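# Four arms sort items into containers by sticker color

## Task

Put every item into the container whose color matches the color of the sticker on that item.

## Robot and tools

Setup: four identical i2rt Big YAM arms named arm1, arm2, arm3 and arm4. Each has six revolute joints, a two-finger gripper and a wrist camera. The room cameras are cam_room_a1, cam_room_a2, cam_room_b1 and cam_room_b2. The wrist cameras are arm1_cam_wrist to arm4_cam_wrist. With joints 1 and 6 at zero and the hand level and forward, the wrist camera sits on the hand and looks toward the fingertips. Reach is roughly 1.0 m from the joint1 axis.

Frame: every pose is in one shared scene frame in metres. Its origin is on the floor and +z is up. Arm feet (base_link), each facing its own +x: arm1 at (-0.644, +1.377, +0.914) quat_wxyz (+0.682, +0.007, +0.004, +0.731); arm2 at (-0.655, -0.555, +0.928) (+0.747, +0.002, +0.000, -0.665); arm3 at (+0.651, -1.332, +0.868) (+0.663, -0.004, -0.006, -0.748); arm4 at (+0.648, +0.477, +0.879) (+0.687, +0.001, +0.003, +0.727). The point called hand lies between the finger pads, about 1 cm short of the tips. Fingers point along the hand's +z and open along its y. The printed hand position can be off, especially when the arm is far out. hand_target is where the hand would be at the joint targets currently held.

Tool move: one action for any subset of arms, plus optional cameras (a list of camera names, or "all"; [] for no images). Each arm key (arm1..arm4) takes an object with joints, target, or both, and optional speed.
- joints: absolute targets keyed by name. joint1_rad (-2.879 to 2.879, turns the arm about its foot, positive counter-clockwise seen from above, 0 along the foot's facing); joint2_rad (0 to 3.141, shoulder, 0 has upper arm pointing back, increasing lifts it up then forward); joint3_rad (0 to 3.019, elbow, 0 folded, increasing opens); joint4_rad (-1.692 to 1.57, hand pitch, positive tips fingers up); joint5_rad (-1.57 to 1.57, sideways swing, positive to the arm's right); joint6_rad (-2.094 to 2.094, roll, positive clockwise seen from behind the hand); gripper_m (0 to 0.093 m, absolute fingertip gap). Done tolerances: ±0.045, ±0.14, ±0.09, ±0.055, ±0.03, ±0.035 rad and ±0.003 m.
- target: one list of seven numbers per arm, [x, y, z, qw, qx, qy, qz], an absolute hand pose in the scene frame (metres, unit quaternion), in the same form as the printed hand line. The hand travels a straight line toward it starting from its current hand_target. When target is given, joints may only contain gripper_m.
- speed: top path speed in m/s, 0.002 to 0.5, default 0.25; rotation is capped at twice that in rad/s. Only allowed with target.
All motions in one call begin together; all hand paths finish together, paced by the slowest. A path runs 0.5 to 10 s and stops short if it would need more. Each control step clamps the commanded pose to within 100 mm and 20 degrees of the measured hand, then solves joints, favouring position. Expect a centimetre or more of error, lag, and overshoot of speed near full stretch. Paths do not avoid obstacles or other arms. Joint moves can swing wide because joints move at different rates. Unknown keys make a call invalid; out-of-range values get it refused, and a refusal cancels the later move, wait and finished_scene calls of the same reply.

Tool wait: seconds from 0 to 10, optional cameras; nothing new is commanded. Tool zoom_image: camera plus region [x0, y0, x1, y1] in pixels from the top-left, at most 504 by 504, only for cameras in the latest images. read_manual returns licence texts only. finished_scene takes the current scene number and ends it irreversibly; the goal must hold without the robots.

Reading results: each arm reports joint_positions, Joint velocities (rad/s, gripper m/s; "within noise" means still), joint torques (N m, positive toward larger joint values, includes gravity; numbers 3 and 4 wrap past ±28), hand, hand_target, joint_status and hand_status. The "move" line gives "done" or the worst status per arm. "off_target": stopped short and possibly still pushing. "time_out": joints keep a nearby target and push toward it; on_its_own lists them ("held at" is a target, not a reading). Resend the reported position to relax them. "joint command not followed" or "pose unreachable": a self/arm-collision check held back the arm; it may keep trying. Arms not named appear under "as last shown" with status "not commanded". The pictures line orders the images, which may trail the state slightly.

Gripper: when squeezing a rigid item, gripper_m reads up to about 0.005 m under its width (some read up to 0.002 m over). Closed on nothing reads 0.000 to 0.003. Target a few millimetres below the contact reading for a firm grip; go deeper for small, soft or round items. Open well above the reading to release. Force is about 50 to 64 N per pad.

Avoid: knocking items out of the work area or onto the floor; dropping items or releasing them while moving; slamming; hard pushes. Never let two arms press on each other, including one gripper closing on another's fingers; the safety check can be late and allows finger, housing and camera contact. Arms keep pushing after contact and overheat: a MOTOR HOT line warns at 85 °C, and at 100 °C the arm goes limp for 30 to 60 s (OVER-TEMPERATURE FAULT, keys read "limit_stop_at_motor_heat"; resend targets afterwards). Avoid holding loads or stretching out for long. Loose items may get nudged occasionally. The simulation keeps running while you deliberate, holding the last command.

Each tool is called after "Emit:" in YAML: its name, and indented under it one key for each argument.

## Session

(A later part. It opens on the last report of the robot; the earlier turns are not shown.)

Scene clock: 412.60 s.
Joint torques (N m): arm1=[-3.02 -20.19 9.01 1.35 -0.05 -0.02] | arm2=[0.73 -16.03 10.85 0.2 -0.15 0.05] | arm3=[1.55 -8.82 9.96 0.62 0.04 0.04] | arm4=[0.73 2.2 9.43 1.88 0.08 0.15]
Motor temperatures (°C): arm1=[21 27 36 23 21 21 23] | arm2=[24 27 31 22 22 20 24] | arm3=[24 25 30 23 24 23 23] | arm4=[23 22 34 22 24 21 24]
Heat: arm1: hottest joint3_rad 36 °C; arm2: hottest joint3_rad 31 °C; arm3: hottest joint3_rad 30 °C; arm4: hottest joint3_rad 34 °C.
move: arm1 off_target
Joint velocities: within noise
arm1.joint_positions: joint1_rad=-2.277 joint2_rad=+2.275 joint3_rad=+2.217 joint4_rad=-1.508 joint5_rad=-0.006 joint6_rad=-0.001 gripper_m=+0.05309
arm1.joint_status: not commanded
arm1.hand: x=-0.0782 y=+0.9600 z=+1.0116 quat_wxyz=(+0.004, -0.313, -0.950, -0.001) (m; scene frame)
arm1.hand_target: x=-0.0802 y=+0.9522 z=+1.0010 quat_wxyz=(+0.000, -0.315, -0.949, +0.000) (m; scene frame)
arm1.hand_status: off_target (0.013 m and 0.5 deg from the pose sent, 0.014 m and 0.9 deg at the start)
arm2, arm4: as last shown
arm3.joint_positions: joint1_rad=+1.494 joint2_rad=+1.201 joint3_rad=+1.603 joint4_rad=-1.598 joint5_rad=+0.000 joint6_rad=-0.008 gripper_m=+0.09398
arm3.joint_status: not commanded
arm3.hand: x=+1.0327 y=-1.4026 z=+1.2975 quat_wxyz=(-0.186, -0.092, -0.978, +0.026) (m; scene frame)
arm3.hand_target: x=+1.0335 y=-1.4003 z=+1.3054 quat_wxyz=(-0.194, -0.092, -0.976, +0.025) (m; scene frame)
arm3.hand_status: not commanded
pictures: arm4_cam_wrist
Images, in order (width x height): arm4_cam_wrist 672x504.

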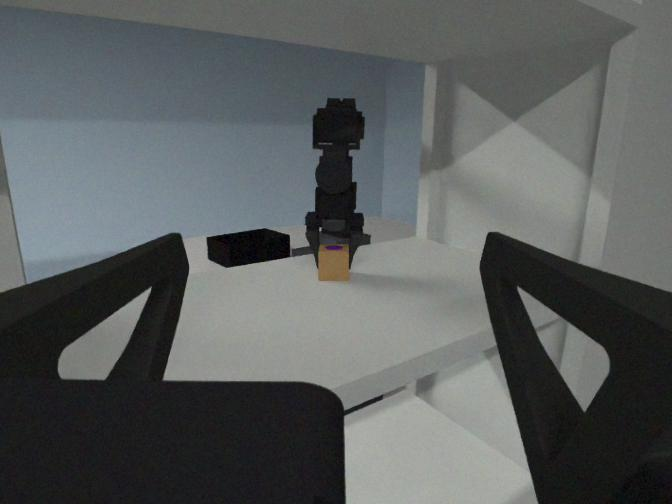

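Emit:
move:
  arm1: {"joints": {"gripper_m": 0.085}}
  arm2: {"joints": {"joint1_rad": 2.124, "joint2_rad": 0.6, "joint3_rad": 1.4, "joint4_rad": -1.6, "joint5_rad": 0, "joint6_rad": 0}}
  cameras: ["arm1_cam_wrist", "arm4_cam_wrist", "arm2_cam_wrist"]

Emit:
move:
  arm1: {"target": [-0.08, 0.955, 1.12, 0, 0.3148, 0.9491, 0], "speed": 0.2}
  cameras: ["arm1_cam_wrist", "arm4_cam_wrist"]

Emit:
move:
  arm1: {"target": [-0.36, 1.166, 1.16, 0, 0.3148, 0.9491, 0]}
  arm4: {"target": [0.12, 0.82, 1.15, 0.1324, -0.8607, 0.2838, 0.4013], "joints": {"gripper_m": 0.093}}
  cameras: ["arm1_cam_wrist", "arm4_cam_wrist", "arm2_cam_wrist", "cam_room_a2"]

Scene clock: 442.00 s.
Joint torques (N m): arm1=[-3.08 -20.72 10.56 0.81 0.01 -0.08] | arm2=[1.2 1.14 11.79 1.63 0.08 0.21] | arm3=[1.49 -8.76 9.94 0.58 0.04 0.03] | arm4=[0.97 2.26 9.51 1.88 0.08 0.18]
Motor temperatures (°C): arm1=[21 29 34 23 21 21 23] | arm2=[24 27 32 22 22 20 24] | arm3=[24 25 30 23 24 23 23] | arm4=[23 22 34 22 24 21 24]
Heat: arm1: hottest joint3_rad 34 °C; arm2: hottest joint3_rad 32 °C; arm3: hottest joint3_rad 30 °C; arm4: hottest joint3_rad 34 °C.
move: arm1 done; arm2 done
Joint velocities: within noise
arm1.joint_positions: joint1_rad=-2.277 joint2_rad=+2.275 joint3_rad=+2.199 joint4_rad=-1.492 joint5_rad=-0.006 joint6_rad=-0.001 gripper_m=+0.08496
arm1.joint_status: all done
arm1.hand: x=-0.0790 y=+0.9605 z=+1.0048 quat_wxyz=(+0.005, -0.313, -0.950, -0.001) (m; scene frame)
arm1.hand_target: x=-0.0802 y=+0.9523 z=+1.0011 quat_wxyz=(+0.000, -0.315, -0.949, +0.000) (m; scene frame)
arm1.hand_status: not commanded
arm2.joint_positions: joint1_rad=+2.119 joint2_rad=+0.601 joint3_rad=+1.371 joint4_rad=-1.588 joint5_rad=-0.002 joint6_rad=-0.014 gripper_m=+0.06898
arm2.joint_status: all done
arm2.hand: x=-0.5061 y=-0.4395 z=+1.4161 quat_wxyz=(-0.350, +0.310, -0.876, -0.120) (m; scene frame)
arm2.hand_target: x=-0.5106 y=-0.4422 z=+1.4266 quat_wxyz=(-0.356, +0.304, -0.875, -0.125) (m; scene frame)
arm2.hand_status: not commanded
arm3: as last shown
arm4.joint_positions: joint1_rad=+0.897 joint2_rad=+0.025 joint3_rad=+0.115 joint4_rad=+0.300 joint5_rad=-0.001 joint6_rad=-0.012 gripper_m=+0.09400
arm4.joint_status: not commanded
arm4.hand: x=+0.4435 y=+0.6252 z=+1.2154 quat_wxyz=(-0.256, +0.530, -0.168, -0.791) (m; scene frame)
arm4.hand_target: x=+0.4462 y=+0.6227 z=+1.2208 quat_wxyz=(-0.253, +0.519, -0.167, -0.800) (m; scene frame)
arm4.hand_status: not commanded
pictures: arm1_cam_wrist, arm2_cam_wrist, arm4_cam_wrist
Images, in order (width x height): arm1_cam_wrist 672x504, arm2_cam_wrist 672x504, arm4_cam_wrist 672x504.

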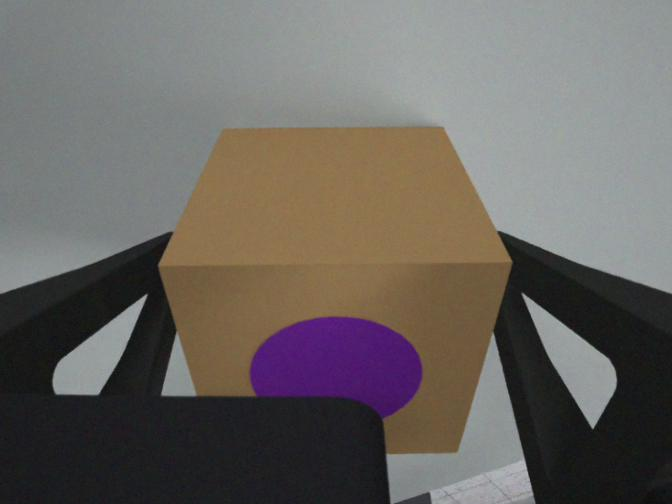

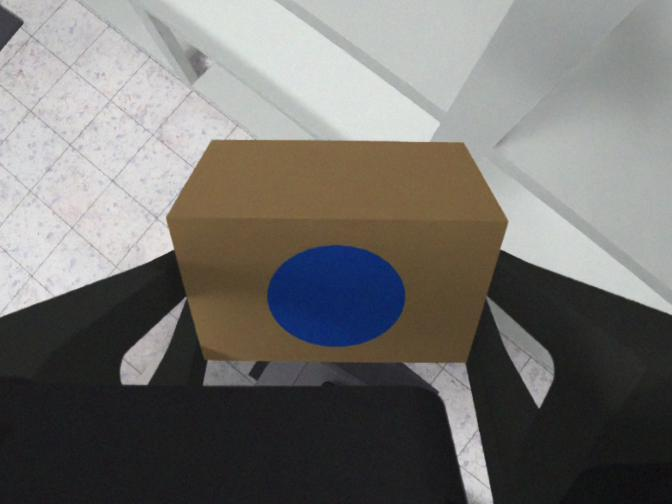

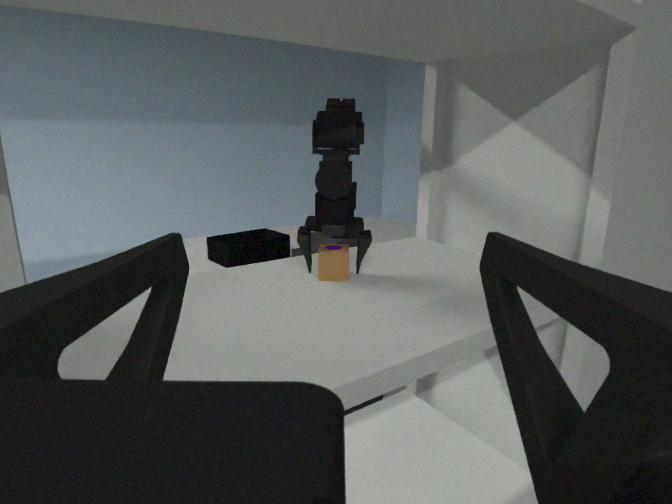

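Scene clock: 443.20 s.
Joint torques (N m): arm1=[-2.2 -22.3 15.09 0.24 -0.02 -0.03] | arm2=[1.2 1.2 11.75 1.68 0.08 0.2] | arm3=[1.44 -8.94 10.02 0.59 0.04 0.03] | arm4=[0.79 2.84 9.48 1.92 0.06 0.16]
Motor temperatures (°C): arm1=[21 30 34 23 21 21 23] | arm2=[24 26 32 22 22 20 24] | arm3=[24 25 30 23 24 23 23] | arm4=[23 22 34 22 24 21 24]
Heat: arm1: hottest joint3_rad 34 °C; arm2: hottest joint3_rad 32 °C; arm3: hottest joint3_rad 30 °C; arm4: hottest joint3_rad 34 °C.
move: arm1 off_target
Joint velocities: within noise
arm1.joint_positions: joint1_rad=-2.277 joint2_rad=+2.248 joint3_rad=+2.373 joint4_rad=-1.684 joint5_rad=-0.006 joint6_rad=-0.001 gripper_m=+0.08496
arm1.joint_status: not commanded
arm1.hand: x=-0.0830 y=+0.9642 z=+1.0893 quat_wxyz=(+0.001, -0.313, -0.950, +0.000) (m; scene frame)
arm1.hand_target: x=-0.0814 y=+0.9562 z=+1.1195 quat_wxyz=(-0.025, -0.315, -0.949, +0.009) (m; scene frame)
arm1.hand_status: off_target (0.032 m and 0.2 deg from the pose sent, 0.115 m and 0.6 deg at the start; a joint's target at an end of its range on 21 of 36 steps)
arm2, arm3, arm4: as last shown
pictures: arm1_cam_wrist, arm4_cam_wrist
Images, in order (width x height): arm1_cam_wrist 672x504, arm4_cam_wrist 672x504.

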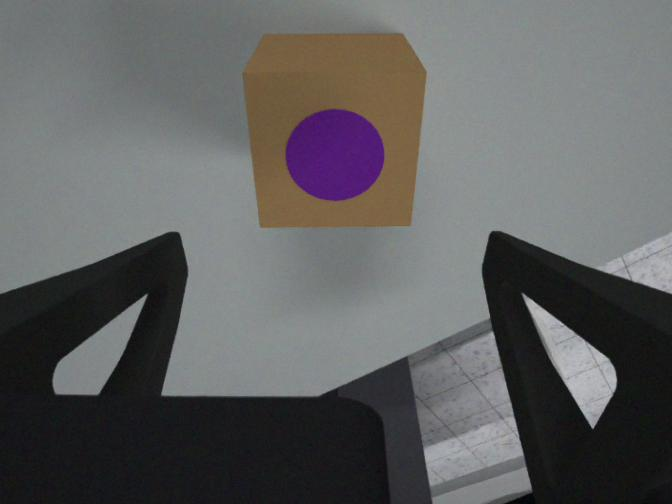

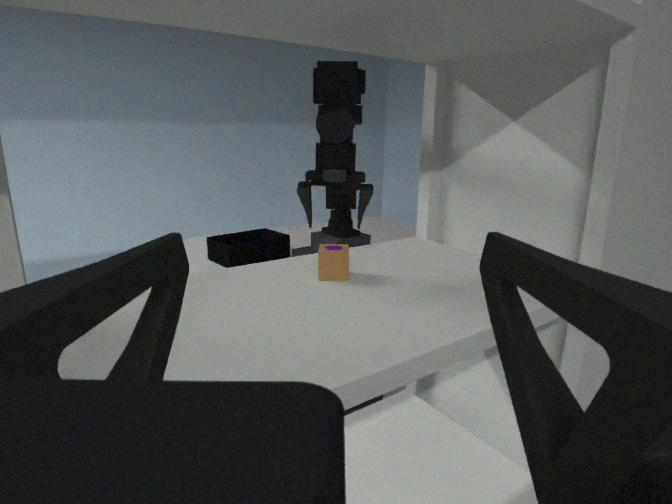

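Scene clock: 446.13 s.
Joint torques (N m): arm1=[-2.49 -7.41 10.58 0.16 0 -0.06] | arm2=[1.14 1.32 11.77 1.69 0.08 0.22] | arm3=[1.55 -8.94 9.96 0.62 0.04 0.03] | arm4=[1.49 -14.56 12.88 0.79 0.04 0.18]
Motor temperatures (°C): arm1=[21 29 34 23 21 21 23] | arm2=[24 26 32 22 22 20 24] | arm3=[24 25 30 23 24 23 23] | arm4=[23 22 35 22 24 21 24]
Heat: arm1: hottest joint3_rad 34 °C; arm2: hottest joint3_rad 32 °C; arm3: hottest joint3_rad 30 °C; arm4: hottest joint3_rad 35 °C.
move: arm1 done; arm4 off_target
Joint velocities: within noise
arm1.joint_positions: joint1_rad=-2.277 joint2_rad=+1.251 joint3_rad=+1.206 joint4_rad=-1.510 joint5_rad=-0.006 joint6_rad=-0.001 gripper_m=+0.08496
arm1.joint_status: not commanded
arm1.hand: x=-0.3561 y=+1.1671 z=+1.1573 quat_wxyz=(-0.001, -0.313, -0.950, +0.001) (m; scene frame)
arm1.hand_target: x=-0.3599 y=+1.1660 z=+1.1600 quat_wxyz=(+0.000, -0.315, -0.949, +0.000) (m; scene frame)
arm1.hand_status: done (0.005 m and 0.2 deg from the pose sent, 0.350 m and 0.2 deg at the start)
arm2, arm3: as last shown
arm4.joint_positions: joint1_rad=+0.951 joint2_rad=+1.500 joint3_rad=+1.241 joint4_rad=-0.466 joint5_rad=+0.069 joint6_rad=+0.035 gripper_m=+0.09312
arm4.joint_status: all done
arm4.hand: x=+0.1351 y=+0.8174 z=+1.1329 quat_wxyz=(-0.135, +0.866, -0.283, -0.389) (m; scene frame)
arm4.hand_target: x=+0.1209 y=+0.8195 z=+1.1500 quat_wxyz=(-0.132, +0.861, -0.284, -0.402) (m; scene frame)
arm4.hand_status: off_target (0.023 m and 1.5 deg from the pose sent, 0.383 m and 62.5 deg at the start)
pictures: arm1_cam_wrist, arm2_cam_wrist, arm4_cam_wrist, cam_room_a2
Images, in order (width x height): arm1_cam_wrist 672x504, arm2_cam_wrist 672x504, arm4_cam_wrist 672x504, cam_room_a2 672x504.

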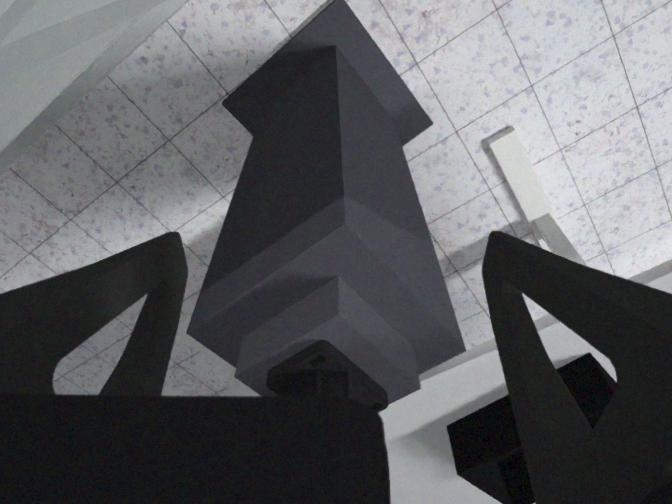

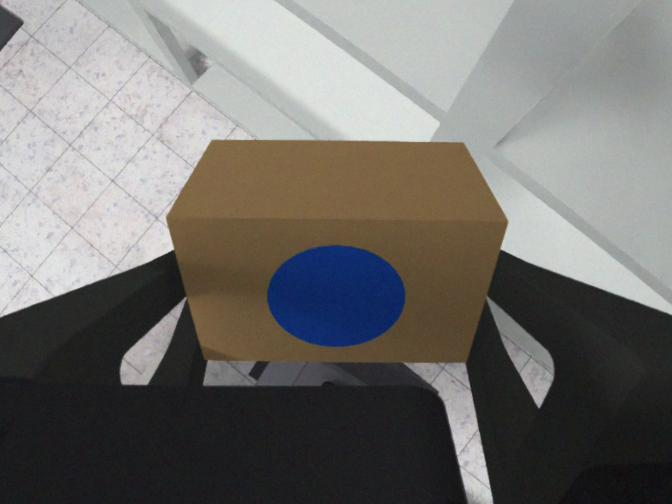

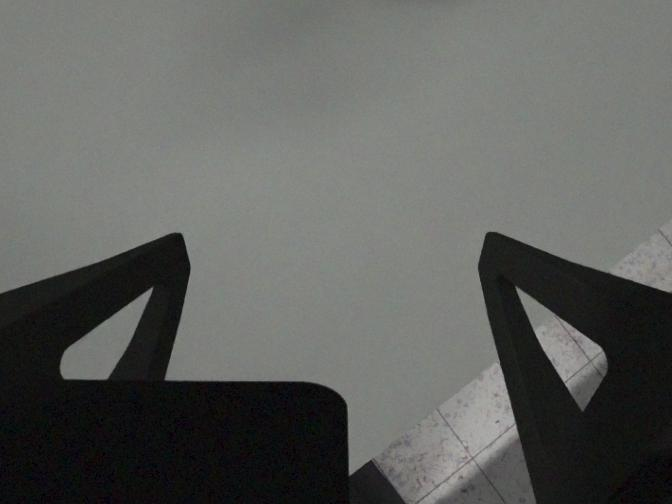

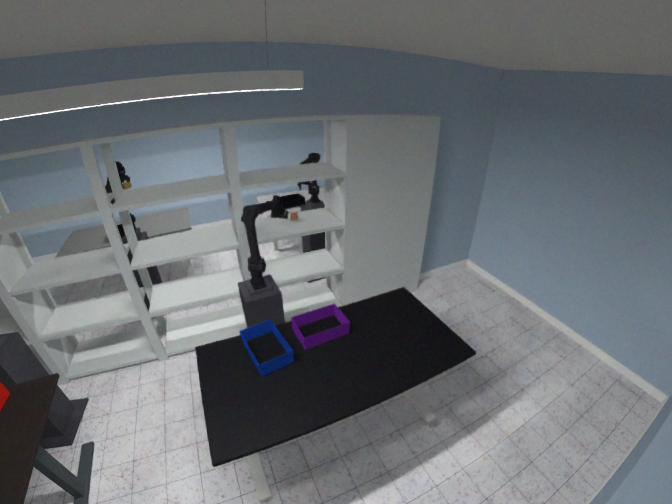

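Emit:
move:
  arm4: {"target": [-0.012, 0.909, 1.11, 0.1324, -0.8607, 0.2838, 0.4013], "speed": 0.2}
  arm2: {"target": [-0.40, -0.35, 1.17, 0, -0.329, 0.944, 0]}
  cameras: ["arm4_cam_wrist", "arm2_cam_wrist", "cam_room_a2"]

Scene clock: 458.83 s.
Joint torques (N m): arm1=[-2.73 -7.06 10.55 0.02 -0.04 -0.03] | arm2=[1.55 -9.64 10.28 1.1 -0.07 0.2] | arm3=[1.49 -8.76 10 0.61 0.04 0.02] | arm4=[1.14 -20.72 13.5 0.77 -0.01 0.12]
Motor temperatures (°C): arm1=[21 28 34 23 21 21 23] | arm2=[24 26 33 22 22 20 24] | arm3=[24 25 30 23 24 23 23] | arm4=[23 22 39 22 24 21 24]
Heat: arm1: hottest joint3_rad 34 °C; arm2: hottest joint3_rad 33 °C; arm3: hottest joint3_rad 30 °C; arm4: hottest joint3_rad 39 °C.
move: arm2 done; arm4 off_target
Joint velocities: within noise
arm1, arm3: as last shown
arm2.joint_positions: joint1_rad=+2.124 joint2_rad=+1.201 joint3_rad=+1.153 joint4_rad=-1.528 joint5_rad=+0.002 joint6_rad=-0.004 gripper_m=+0.06898
arm2.joint_status: not commanded
arm2.hand: x=-0.3978 y=-0.3526 z=+1.1732 quat_wxyz=(+0.001, +0.331, -0.944, +0.001) (m; scene frame)
arm2.hand_target: x=-0.4000 y=-0.3501 z=+1.1701 quat_wxyz=(+0.000, +0.329, -0.944, +0.000) (m; scene frame)
arm2.hand_status: done (0.005 m and 0.3 deg from the pose sent, 0.283 m and 43.4 deg at the start)
arm4.joint_positions: joint1_rad=+0.951 joint2_rad=+1.919 joint3_rad=+1.707 joint4_rad=-0.504 joint5_rad=+0.063 joint6_rad=+0.035 gripper_m=+0.09312
arm4.joint_status: not commanded
arm4.hand: x=+0.0009 y=+0.9008 z=+1.1023 quat_wxyz=(-0.134, +0.865, -0.282, -0.394) (m; scene frame)
arm4.hand_target: x=-0.0111 y=+0.9085 z=+1.1101 quat_wxyz=(-0.133, +0.860, -0.284, -0.402) (m; scene frame)
arm4.hand_status: off_target (0.017 m and 1.0 deg from the pose sent, 0.175 m and 1.5 deg at the start)
pictures: arm2_cam_wrist, arm4_cam_wrist, cam_room_a2
Images, in order (width x height): arm2_cam_wrist 672x504, arm4_cam_wrist 672x504, cam_room_a2 672x504.

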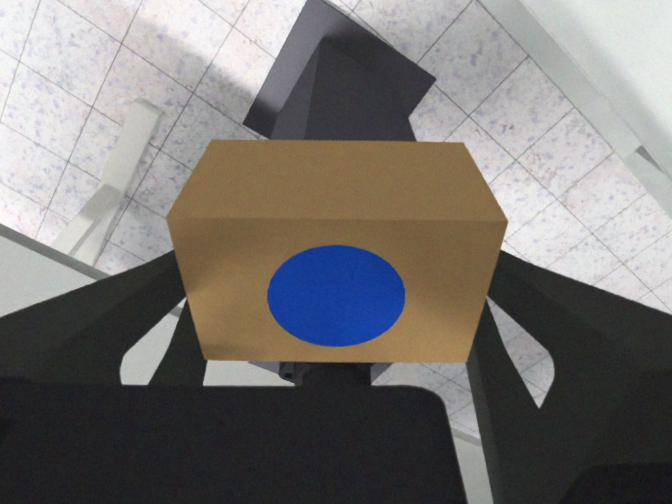

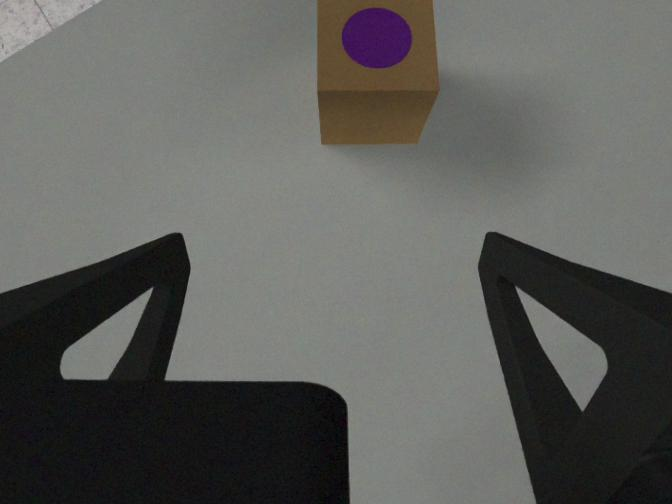

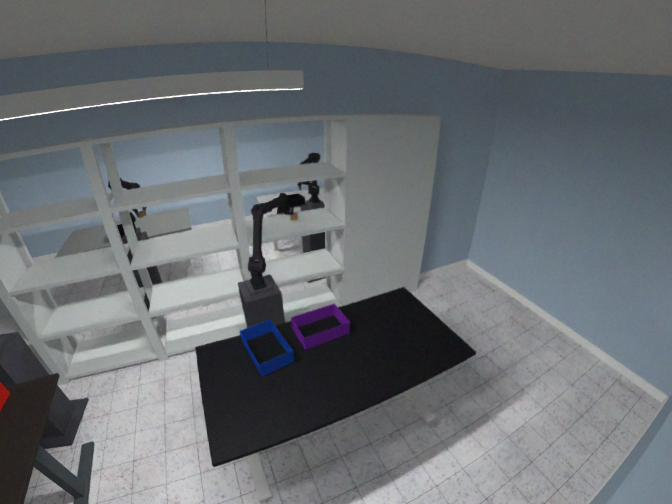

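Emit:
move:
  arm4: {"target": [-0.049, 0.963, 1.061, 0.1324, -0.8607, 0.2838, 0.4013], "speed": 0.2}
  cameras: ["arm4_cam_wrist"]

Scene clock: 475.83 s.
Joint torques (N m): arm1=[-2.84 -7.41 10.74 0.16 -0.01 -0.04] | arm2=[1.55 -9.76 10.25 1.09 -0.05 0.2] | arm3=[1.61 -8.88 10.02 0.58 0.04 0.03] | arm4=[1.03 -24.82 13.23 1.11 -0.02 -0.09]
Motor temperatures (°C): arm1=[21 28 35 23 21 21 22] | arm2=[24 26 33 22 22 20 24] | arm3=[24 25 30 23 24 23 23] | arm4=[23 23 42 22 24 21 24]
Heat: arm1: hottest joint3_rad 35 °C; arm2: hottest joint3_rad 33 °C; arm3: hottest joint3_rad 30 °C; arm4: hottest joint3_rad 42 °C.
move: arm4 off_target
Joint velocities: within noise
arm1, arm2, arm3: as last shown
arm4.joint_positions: joint1_rad=+0.915 joint2_rad=+2.131 joint3_rad=+1.902 joint4_rad=-0.504 joint5_rad=+0.035 joint6_rad=+0.032 gripper_m=+0.09312
arm4.joint_status: not commanded
arm4.hand: x=-0.0372 y=+0.9547 z=+1.0448 quat_wxyz=(-0.127, +0.865, -0.292, -0.388) (m; scene frame)
arm4.hand_target: x=-0.0478 y=+0.9623 z=+1.0610 quat_wxyz=(-0.133, +0.861, -0.284, -0.402) (m; scene frame)
arm4.hand_status: off_target (0.022 m and 2.0 deg from the pose sent, 0.090 m and 1.0 deg at the start)
pictures: arm4_cam_wrist
Images, in order (width x height): arm4_cam_wrist 672x504.

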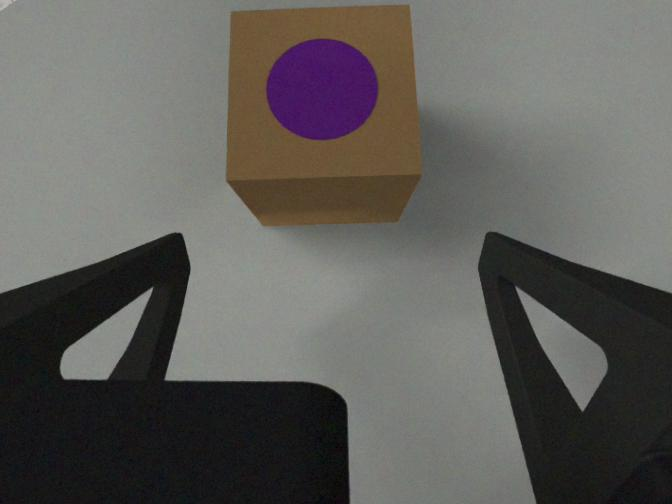

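Emit:
move:
  arm4: {"target": [-0.096, 0.994, 1.021, 0.1271, -0.8643, 0.2725, 0.403], "speed": 0.12}
  cameras: ["arm4_cam_wrist", "cam_room_a2"]

Scene clock: 491.07 s.
Joint torques (N m): arm1=[-3.14 -7.12 10.55 0.03 -0.04 -0.04] | arm2=[1.44 -9.64 10.19 1.13 -0.05 0.21] | arm3=[1.61 -8.82 10.02 0.59 0.04 0.03] | arm4=[0.73 -25.93 13.37 0.79 0 -0.04]
Motor temperatures (°C): arm1=[21 27 35 23 21 21 22] | arm2=[24 26 33 22 22 20 25] | arm3=[24 25 30 23 24 23 23] | arm4=[23 26 44 22 24 21 24]
Heat: arm1: hottest joint3_rad 35 °C; arm2: hottest joint3_rad 33 °C; arm3: hottest joint3_rad 30 °C; arm4: hottest joint3_rad 44 °C.
move: arm4 off_target
Joint velocities: within noise
arm1, arm2, arm3: as last shown
arm4.joint_positions: joint1_rad=+0.914 joint2_rad=+2.324 joint3_rad=+2.170 joint4_rad=-0.552 joint5_rad=+0.012 joint6_rad=+0.011 gripper_m=+0.09310
arm4.joint_status: not commanded
arm4.hand: x=-0.0886 y=+0.9852 z=+1.0228 quat_wxyz=(-0.125, +0.865, -0.276, -0.401) (m; scene frame)
arm4.hand_target: x=-0.0952 y=+0.9934 z=+1.0209 quat_wxyz=(-0.127, +0.864, -0.273, -0.404) (m; scene frame)
arm4.hand_status: off_target (0.012 m and 0.6 deg from the pose sent, 0.075 m and 2.8 deg at the start)
pictures: arm4_cam_wrist, cam_room_a2
Images, in order (width x height): arm4_cam_wrist 672x504, cam_room_a2 672x504.

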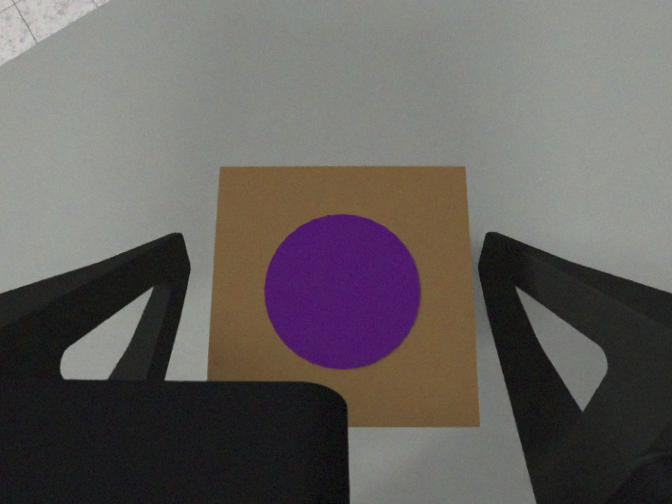

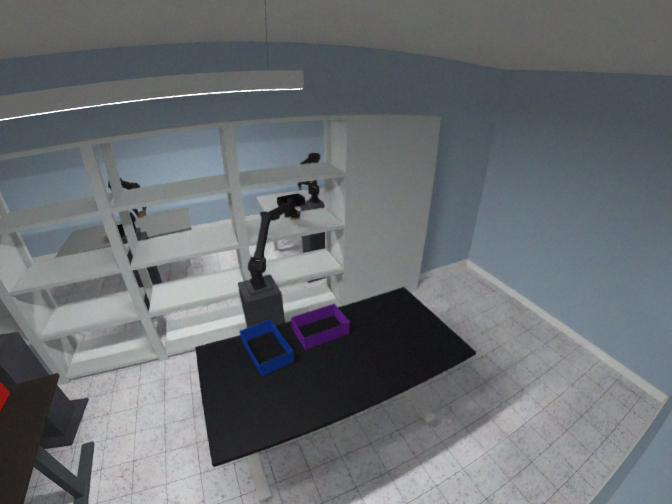

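Emit:
move:
  arm4: {"joints": {"gripper_m": 0.044}}
  cameras: ["arm4_cam_wrist"]

Scene clock: 500.87 s.
Joint torques (N m): arm1=[-2.08 -6.83 10.62 0.05 0 -0.05] | arm2=[1.61 -9.64 10.25 1.13 -0.05 0.2] | arm3=[1.44 -8.94 10.02 0.58 0.04 0.03] | arm4=[1.03 -26.23 13.2 0.8 0.01 -0.05]
Motor temperatures (°C): arm1=[21 27 35 23 21 21 22] | arm2=[24 26 33 22 22 20 25] | arm3=[24 25 30 23 24 23 23] | arm4=[23 26 43 22 24 21 24]
Heat: arm1: hottest joint3_rad 35 °C; arm2: hottest joint3_rad 33 °C; arm3: hottest joint3_rad 30 °C; arm4: hottest joint3_rad 43 °C.
move: arm4 off_target
Joint velocities: within noise
arm1, arm2, arm3: as last shown
arm4.joint_positions: joint1_rad=+0.914 joint2_rad=+2.324 joint3_rad=+2.170 joint4_rad=-0.552 joint5_rad=+0.012 joint6_rad=+0.010 gripper_m=+0.05349
arm4.joint_status: gripper_m off_target (ended at +0.05351, target +0.04400)
arm4.hand: x=-0.0886 y=+0.9851 z=+1.0228 quat_wxyz=(-0.125, +0.865, -0.276, -0.401) (m; scene frame)
arm4.hand_target: x=-0.0953 y=+0.9934 z=+1.0209 quat_wxyz=(-0.127, +0.864, -0.272, -0.404) (m; scene frame)
arm4.hand_status: not commanded
pictures: arm4_cam_wrist
Images, in order (width x height): arm4_cam_wrist 672x504.

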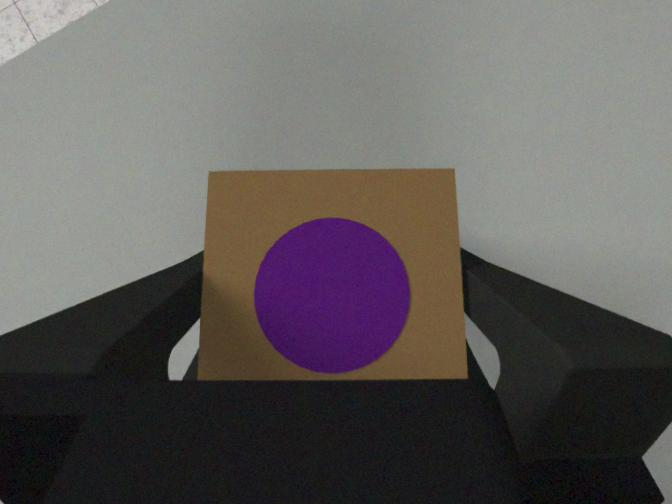

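Emit:
move:
  arm4: {"target": [0.12, 0.83, 1.18, 0.1271, -0.8643, 0.2725, 0.403], "speed": 0.2}
  arm2: {"target": [-0.085, -0.100, 1.10, 0.0412, -0.3286, 0.9435, 0.0143]}
  cameras: ["arm4_cam_wrist", "arm2_cam_wrist", "cam_room_b1", "cam_room_a2"]

Scene clock: 528.17 s.
Joint torques (N m): arm1=[-2.32 -7.3 10.7 0.16 0.01 0] | arm2=[1.03 -24.18 16.18 0.35 -0.02 0.15] | arm3=[1.67 -9 9.99 0.65 0.04 0.03] | arm4=[1.2 -16.44 9.33 0.85 0.22 0.1]
Motor temperatures (°C): arm1=[21 26 35 23 21 21 22] | arm2=[24 26 33 22 22 20 25] | arm3=[24 25 30 23 24 23 23] | arm4=[23 27 42 22 24 21 26]
Heat: arm1: hottest joint3_rad 35 °C; arm2: hottest joint3_rad 33 °C; arm3: hottest joint3_rad 30 °C; arm4: hottest joint3_rad 42 °C.
move: arm2 off_target; arm4 done
Joint velocities: within noise
arm1: as last shown
arm2.joint_positions: joint1_rad=+2.124 joint2_rad=+2.290 joint3_rad=+2.402 joint4_rad=-1.613 joint5_rad=+0.002 joint6_rad=-0.004 gripper_m=+0.06898
arm2.joint_status: not commanded
arm2.hand: x=-0.0916 y=-0.1096 z=+1.0989 quat_wxyz=(-0.035, +0.331, -0.943, -0.012) (m; scene frame)
arm2.hand_target: x=-0.0856 y=-0.1005 z=+1.1000 quat_wxyz=(-0.042, +0.329, -0.943, -0.015) (m; scene frame)
arm2.hand_status: off_target (0.012 m and 0.8 deg from the pose sent, 0.409 m and 5.2 deg at the start)
arm3.joint_positions: joint1_rad=+1.494 joint2_rad=+1.201 joint3_rad=+1.603 joint4_rad=-1.598 joint5_rad=+0.000 joint6_rad=-0.008 gripper_m=+0.09398
arm3.joint_status: not commanded
arm3.hand: x=+1.0327 y=-1.4026 z=+1.2975 quat_wxyz=(-0.186, -0.092, -0.978, +0.026) (m; scene frame)
arm3.hand_target: x=+1.0335 y=-1.4003 z=+1.3054 quat_wxyz=(-0.194, -0.092, -0.976, +0.025) (m; scene frame)
arm3.hand_status: not commanded
arm4.joint_positions: joint1_rad=+0.928 joint2_rad=+1.517 joint3_rad=+1.376 joint4_rad=-0.549 joint5_rad=+0.025 joint6_rad=+0.010 gripper_m=+0.05349
arm4.joint_status: not commanded
arm4.hand: x=+0.1214 y=+0.8351 z=+1.1827 quat_wxyz=(-0.130, +0.862, -0.272, -0.407) (m; scene frame)
arm4.hand_target: x=+0.1201 y=+0.8301 z=+1.1800 quat_wxyz=(-0.127, +0.864, -0.273, -0.403) (m; scene frame)
arm4.hand_status: done (0.006 m and 0.7 deg from the pose sent, 0.304 m and 0.6 deg at the start)
pictures: arm2_cam_wrist, arm4_cam_wrist, cam_room_a2, cam_room_b1
Images, in order (width x height): arm2_cam_wrist 672x504, arm4_cam_wrist 672x504, cam_room_a2 672x504, cam_room_b1 672x504.

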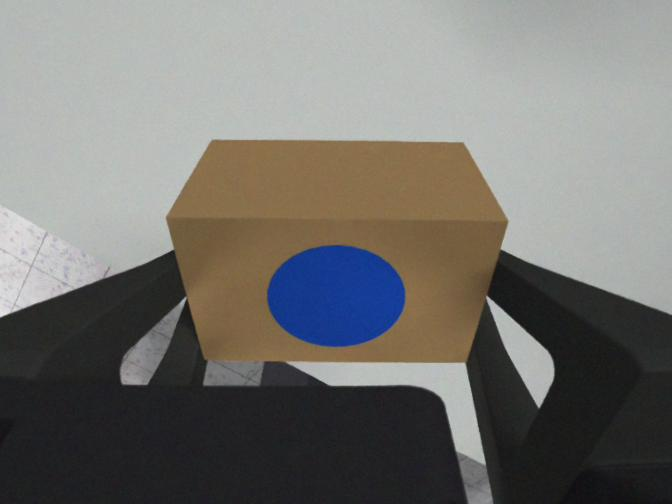

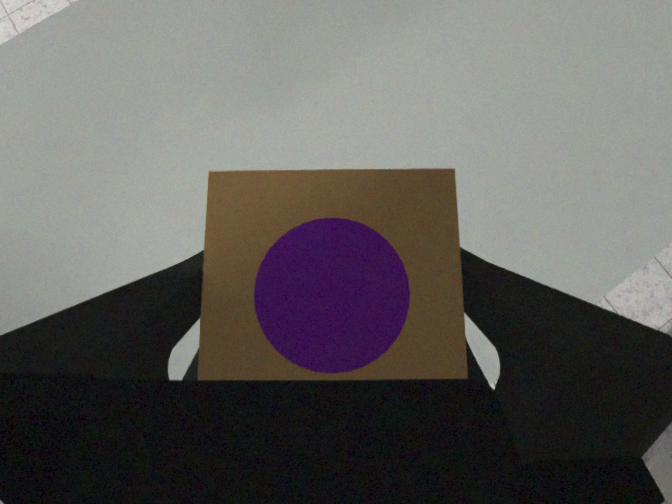

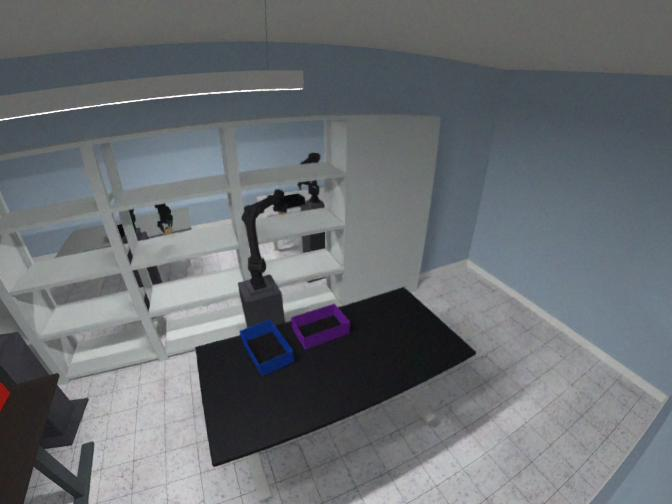

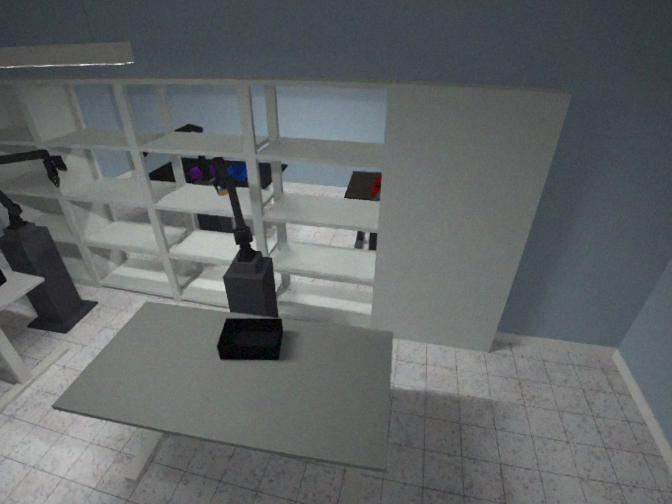

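Emit:
move:
  arm4: {"joints": {"joint1_rad": -1.112, "joint2_rad": 1.406, "joint3_rad": 0.884, "joint4_rad": -0.438, "joint5_rad": 0, "joint6_rad": 0}}
  arm2: {"target": [-0.082, -0.092, 1.03, 0.0412, -0.3286, 0.9435, 0.0143], "speed": 0.15}
  cameras: ["arm4_cam_wrist", "arm2_cam_wrist", "cam_room_b1", "cam_room_a2"]

Scene clock: 541.73 s.
Joint torques (N m): arm1=[-3.19 -6.53 10.5 0.08 0 -0.03] | arm2=[1.49 -24.47 10.76 1.51 0.02 0.2] | arm3=[1.55 -9 9.99 0.61 0.05 0.03] | arm4=[1.32 -12.81 8.55 1.28 0.01 -0.04]
Motor temperatures (°C): arm1=[21 26 35 23 21 21 22] | arm2=[23 27 36 22 22 20 25] | arm3=[24 25 30 23 24 23 23] | arm4=[23 27 42 22 24 21 26]
Heat: arm1: hottest joint3_rad 35 °C; arm2: hottest joint3_rad 36 °C; arm3: hottest joint3_rad 30 °C; arm4: hottest joint3_rad 42 °C.
move: arm2 off_target; arm4 done
Joint velocities: within noise
arm1, arm3: as last shown
arm2.joint_positions: joint1_rad=+2.125 joint2_rad=+2.307 joint3_rad=+2.317 joint4_rad=-1.473 joint5_rad=+0.002 joint6_rad=-0.003 gripper_m=+0.06898
arm2.joint_status: not commanded
arm2.hand: x=-0.0795 y=-0.0992 z=+1.0555 quat_wxyz=(-0.053, +0.330, -0.942, -0.018) (m; scene frame)
arm2.hand_target: x=-0.0827 y=-0.0926 z=+1.0303 quat_wxyz=(-0.041, +0.329, -0.943, -0.014) (m; scene frame)
arm2.hand_status: off_target (0.027 m and 1.4 deg from the pose sent, 0.072 m and 0.9 deg at the start)
arm4.joint_positions: joint1_rad=-1.119 joint2_rad=+1.411 joint3_rad=+0.879 joint4_rad=-0.445 joint5_rad=+0.002 joint6_rad=+0.010 gripper_m=+0.05353
arm4.joint_status: all done
arm4.hand: x=+1.0816 y=+0.7184 z=+0.9941 quat_wxyz=(-0.281, +0.236, -0.927, -0.073) (m; scene frame)
arm4.hand_target: x=+1.0827 y=+0.7233 z=+0.9994 quat_wxyz=(-0.288, +0.243, -0.923, -0.076) (m; scene frame)
arm4.hand_status: not commanded
pictures: arm2_cam_wrist, arm4_cam_wrist, cam_room_a2, cam_room_b1
Images, in order (width x height): arm2_cam_wrist 672x504, arm4_cam_wrist 672x504, cam_room_a2 672x504, cam_room_b1 672x504.

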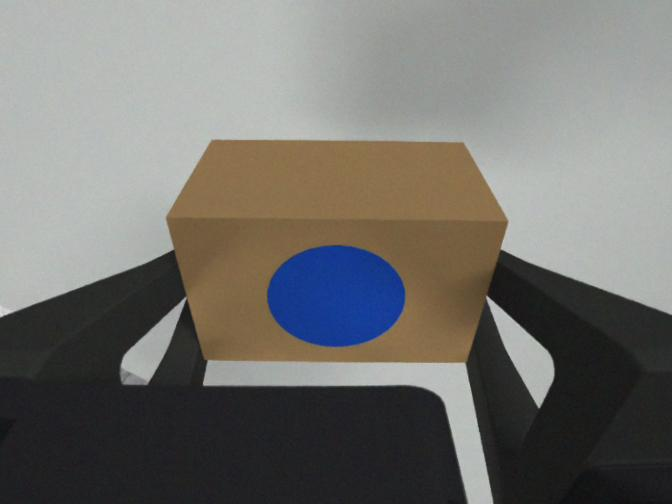

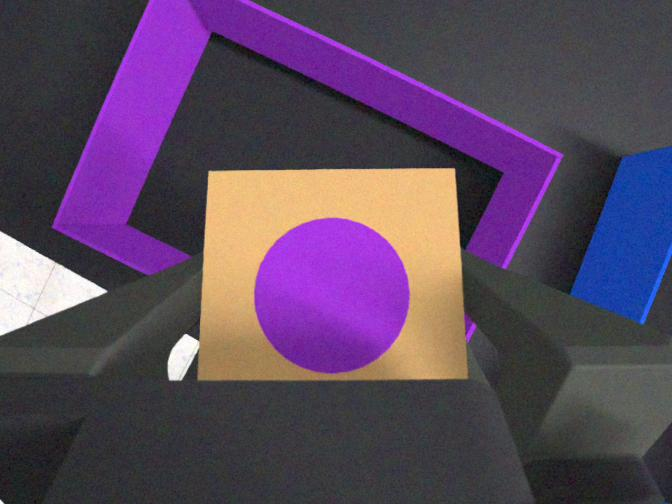

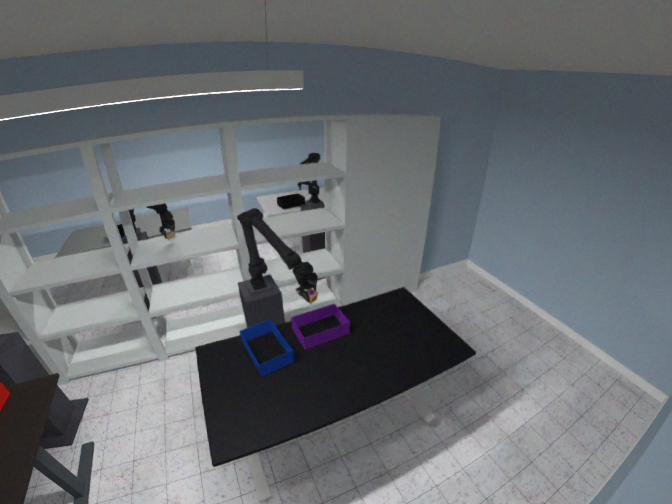

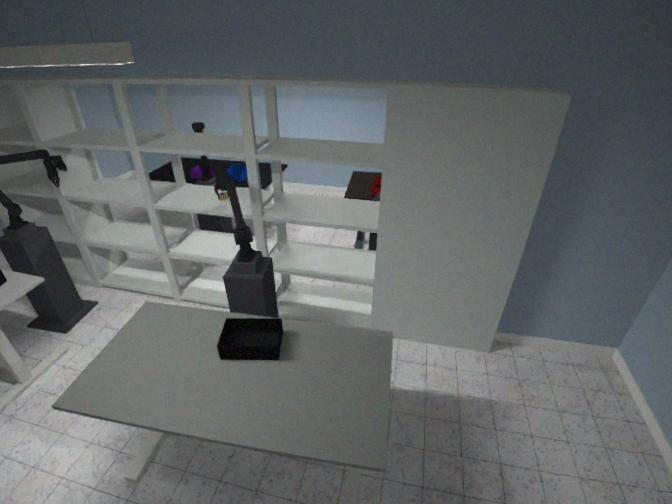

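Emit:
move:
  arm4: {"target": [1.13, 0.765, 0.80, -0.288, 0.243, -0.923, -0.076], "speed": 0.15}
  arm2: {"target": [-0.082, -0.092, 1.008, 0.0412, -0.3286, 0.9435, 0.0143], "speed": 0.1}
  cameras: ["arm4_cam_wrist", "arm2_cam_wrist", "cam_room_a2"]

Scene clock: 566.63 s.
Joint torques (N m): arm1=[-2.61 -7.59 10.47 0.16 -0.02 -0.02] | arm2=[1.44 -24.06 10.07 1.54 0.02 0.21] | arm3=[1.49 -8.88 9.96 0.61 0.05 0.03] | arm4=[1.44 -16.38 7.28 1.44 0.2 0.18]
Motor temperatures (°C): arm1=[21 26 35 23 21 21 22] | arm2=[23 28 35 22 22 20 25] | arm3=[24 25 30 23 24 23 23] | arm4=[23 26 38 22 24 21 26]
Heat: arm1: hottest joint3_rad 35 °C; arm2: hottest joint3_rad 35 °C; arm3: hottest joint3_rad 30 °C; arm4: hottest joint3_rad 38 °C.
move: arm2 off_target; arm4 off_target
Joint velocities: within noise
arm1, arm3: as last shown
arm2.joint_positions: joint1_rad=+2.125 joint2_rad=+2.307 joint3_rad=+2.275 joint4_rad=-1.419 joint5_rad=+0.002 joint6_rad=-0.003 gripper_m=+0.06898
arm2.joint_status: not commanded
arm2.hand: x=-0.0773 y=-0.0974 z=+1.0399 quat_wxyz=(-0.058, +0.330, -0.942, -0.020) (m; scene frame)
arm2.hand_target: x=-0.0828 y=-0.0928 z=+1.0085 quat_wxyz=(-0.041, +0.329, -0.943, -0.014) (m; scene frame)
arm2.hand_status: off_target (0.033 m and 2.1 deg from the pose sent, 0.048 m and 1.4 deg at the start)
arm4.joint_positions: joint1_rad=-1.092 joint2_rad=+1.944 joint3_rad=+0.881 joint4_rad=+0.063 joint5_rad=+0.012 joint6_rad=+0.012 gripper_m=+0.05353
arm4.joint_status: not commanded
arm4.hand: x=+1.1146 y=+0.7510 z=+0.7934 quat_wxyz=(-0.270, +0.247, -0.928, -0.070) (m; scene frame)
arm4.hand_target: x=+1.1292 y=+0.7648 z=+0.8006 quat_wxyz=(-0.288, +0.243, -0.923, -0.076) (m; scene frame)
arm4.hand_status: off_target (0.022 m and 2.3 deg from the pose sent, 0.206 m and 1.3 deg at the start)
pictures: arm2_cam_wrist, arm4_cam_wrist, cam_room_a2
Images, in order (width x height): arm2_cam_wrist 672x504, arm4_cam_wrist 672x504, cam_room_a2 672x504.

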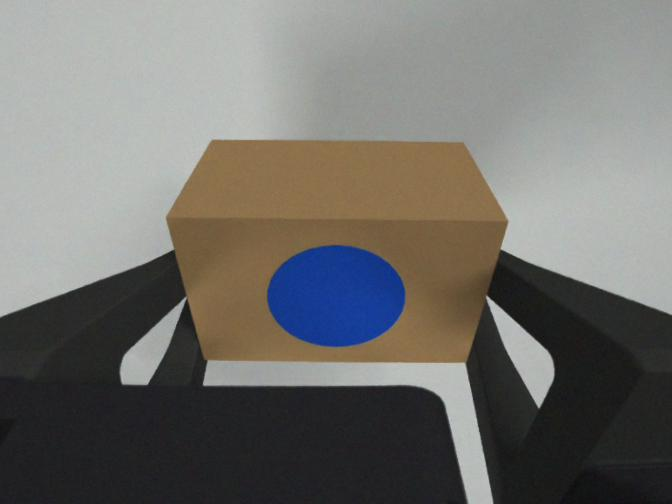

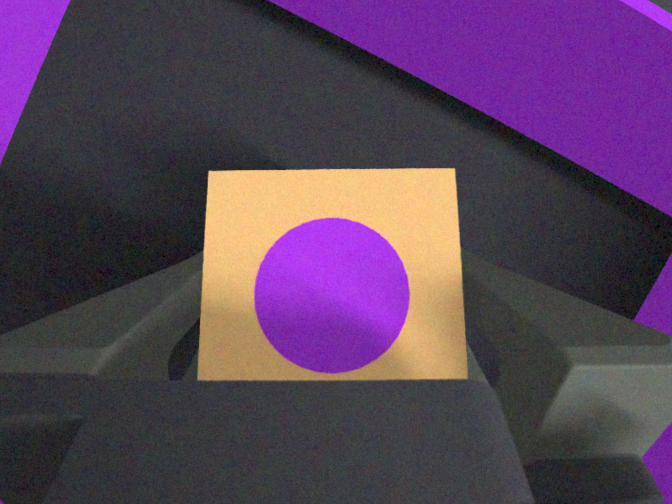

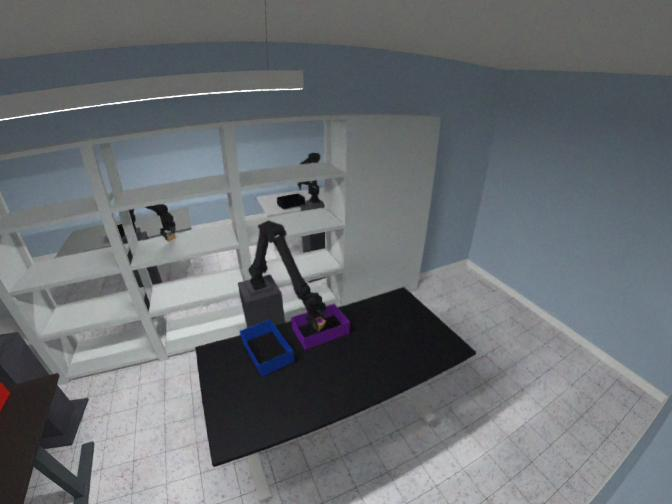

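Emit:
move:
  arm4: {"target": [1.13, 0.765, 0.768, -0.288, 0.243, -0.923, -0.076], "speed": 0.06}
  arm2: {"target": [-0.082, -0.092, 0.992, 0.0412, -0.3286, 0.9435, 0.0143], "speed": 0.06}
  cameras: ["arm4_cam_wrist", "cam_room_a2", "cam_room_b1"]

Emit:
zoom_image:
  camera: "cam_room_a2"
  region: [120, 180, 220, 255]

Emit:
zoom_image:
  camera: "cam_room_b1"
  region: [180, 150, 280, 225]

Scene clock: 580.17 s.
Joint torques (N m): arm1=[-2.2 -7.24 10.55 0.31 0.01 -0.06] | arm2=[1.49 -23.77 10.11 1.57 0.02 0.21] | arm3=[1.67 -8.94 9.99 0.61 0.04 0.03] | arm4=[1.49 -15.68 6.68 1.44 0.22 0.18]
Motor temperatures (°C): arm1=[21 26 35 23 21 21 22] | arm2=[23 29 33 22 22 20 25] | arm3=[24 25 30 23 24 23 23] | arm4=[22 26 37 22 24 21 26]
Heat: arm1: hottest joint3_rad 35 °C; arm2: hottest joint3_rad 33 °C; arm3: hottest joint3_rad 30 °C; arm4: hottest joint3_rad 37 °C.
move: arm2 off_target; arm4 off_target
Joint velocities: within noise
arm1.joint_positions: joint1_rad=-2.277 joint2_rad=+1.251 joint3_rad=+1.206 joint4_rad=-1.510 joint5_rad=-0.006 joint6_rad=-0.001 gripper_m=+0.08496
arm1.joint_status: not commanded
arm1.hand: x=-0.3561 y=+1.1671 z=+1.1573 quat_wxyz=(-0.001, -0.313, -0.950, +0.001) (m; scene frame)
arm1.hand_target: x=-0.3599 y=+1.1660 z=+1.1600 quat_wxyz=(+0.000, -0.315, -0.949, +0.000) (m; scene frame)
arm1.hand_status: not commanded
arm2.joint_positions: joint1_rad=+2.125 joint2_rad=+2.308 joint3_rad=+2.243 joint4_rad=-1.382 joint5_rad=+0.002 joint6_rad=-0.003 gripper_m=+0.06898
arm2.joint_status: not commanded
arm2.hand: x=-0.0769 y=-0.0971 z=+1.0269 quat_wxyz=(-0.060, +0.330, -0.942, -0.021) (m; scene frame)
arm2.hand_target: x=-0.0831 y=-0.0930 z=+0.9925 quat_wxyz=(-0.041, +0.329, -0.943, -0.014) (m; scene frame)
arm2.hand_status: off_target (0.036 m and 2.3 deg from the pose sent, 0.048 m and 2.1 deg at the start)
arm3: as last shown
arm4.joint_positions: joint1_rad=-1.092 joint2_rad=+2.019 joint3_rad=+0.889 joint4_rad=+0.140 joint5_rad=+0.012 joint6_rad=+0.012 gripper_m=+0.05353
arm4.joint_status: not commanded
arm4.hand: x=+1.1176 y=+0.7527 z=+0.7672 quat_wxyz=(-0.275, +0.247, -0.927, -0.071) (m; scene frame)
arm4.hand_target: x=+1.1293 y=+0.7647 z=+0.7685 quat_wxyz=(-0.288, +0.243, -0.923, -0.076) (m; scene frame)
arm4.hand_status: off_target (0.017 m and 1.7 deg from the pose sent, 0.033 m and 2.3 deg at the start)
pictures: arm4_cam_wrist, cam_room_a2, cam_room_b1
Images, in order (width x height): arm4_cam_wrist 672x504, cam_room_a2 672x504, cam_room_b1 672x504.

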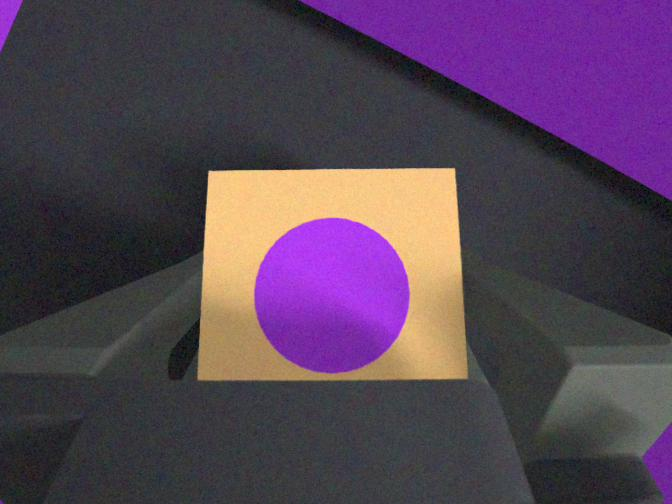

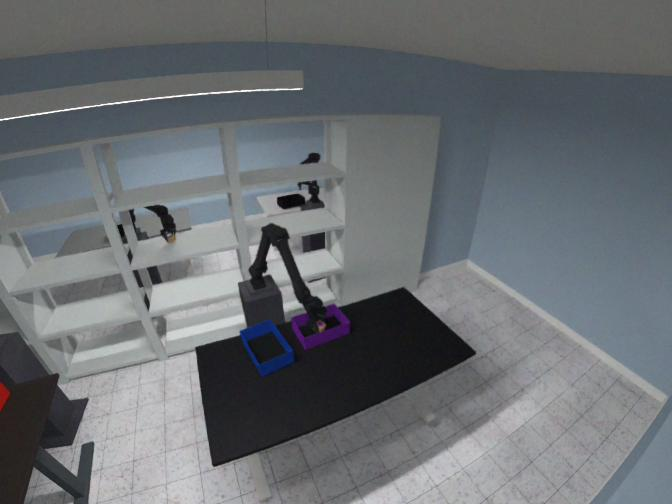

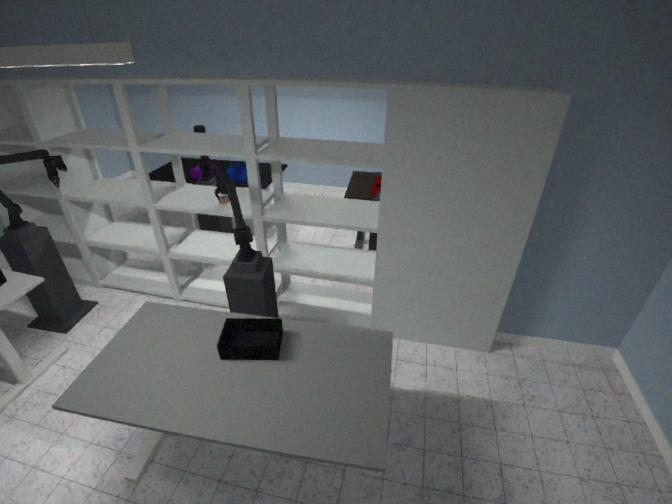

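Scaled by 5.040.

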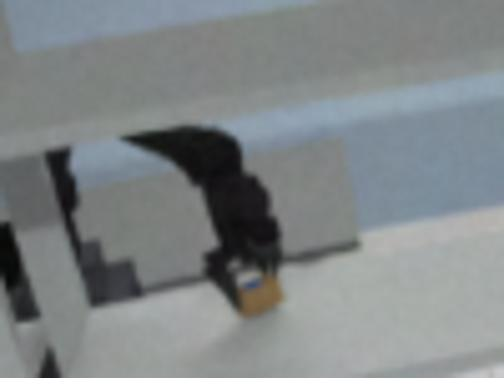

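Scaled by 5.040.

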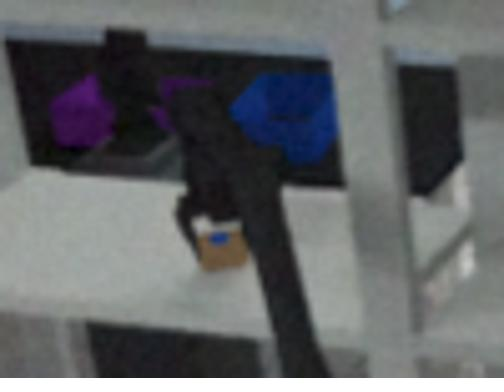

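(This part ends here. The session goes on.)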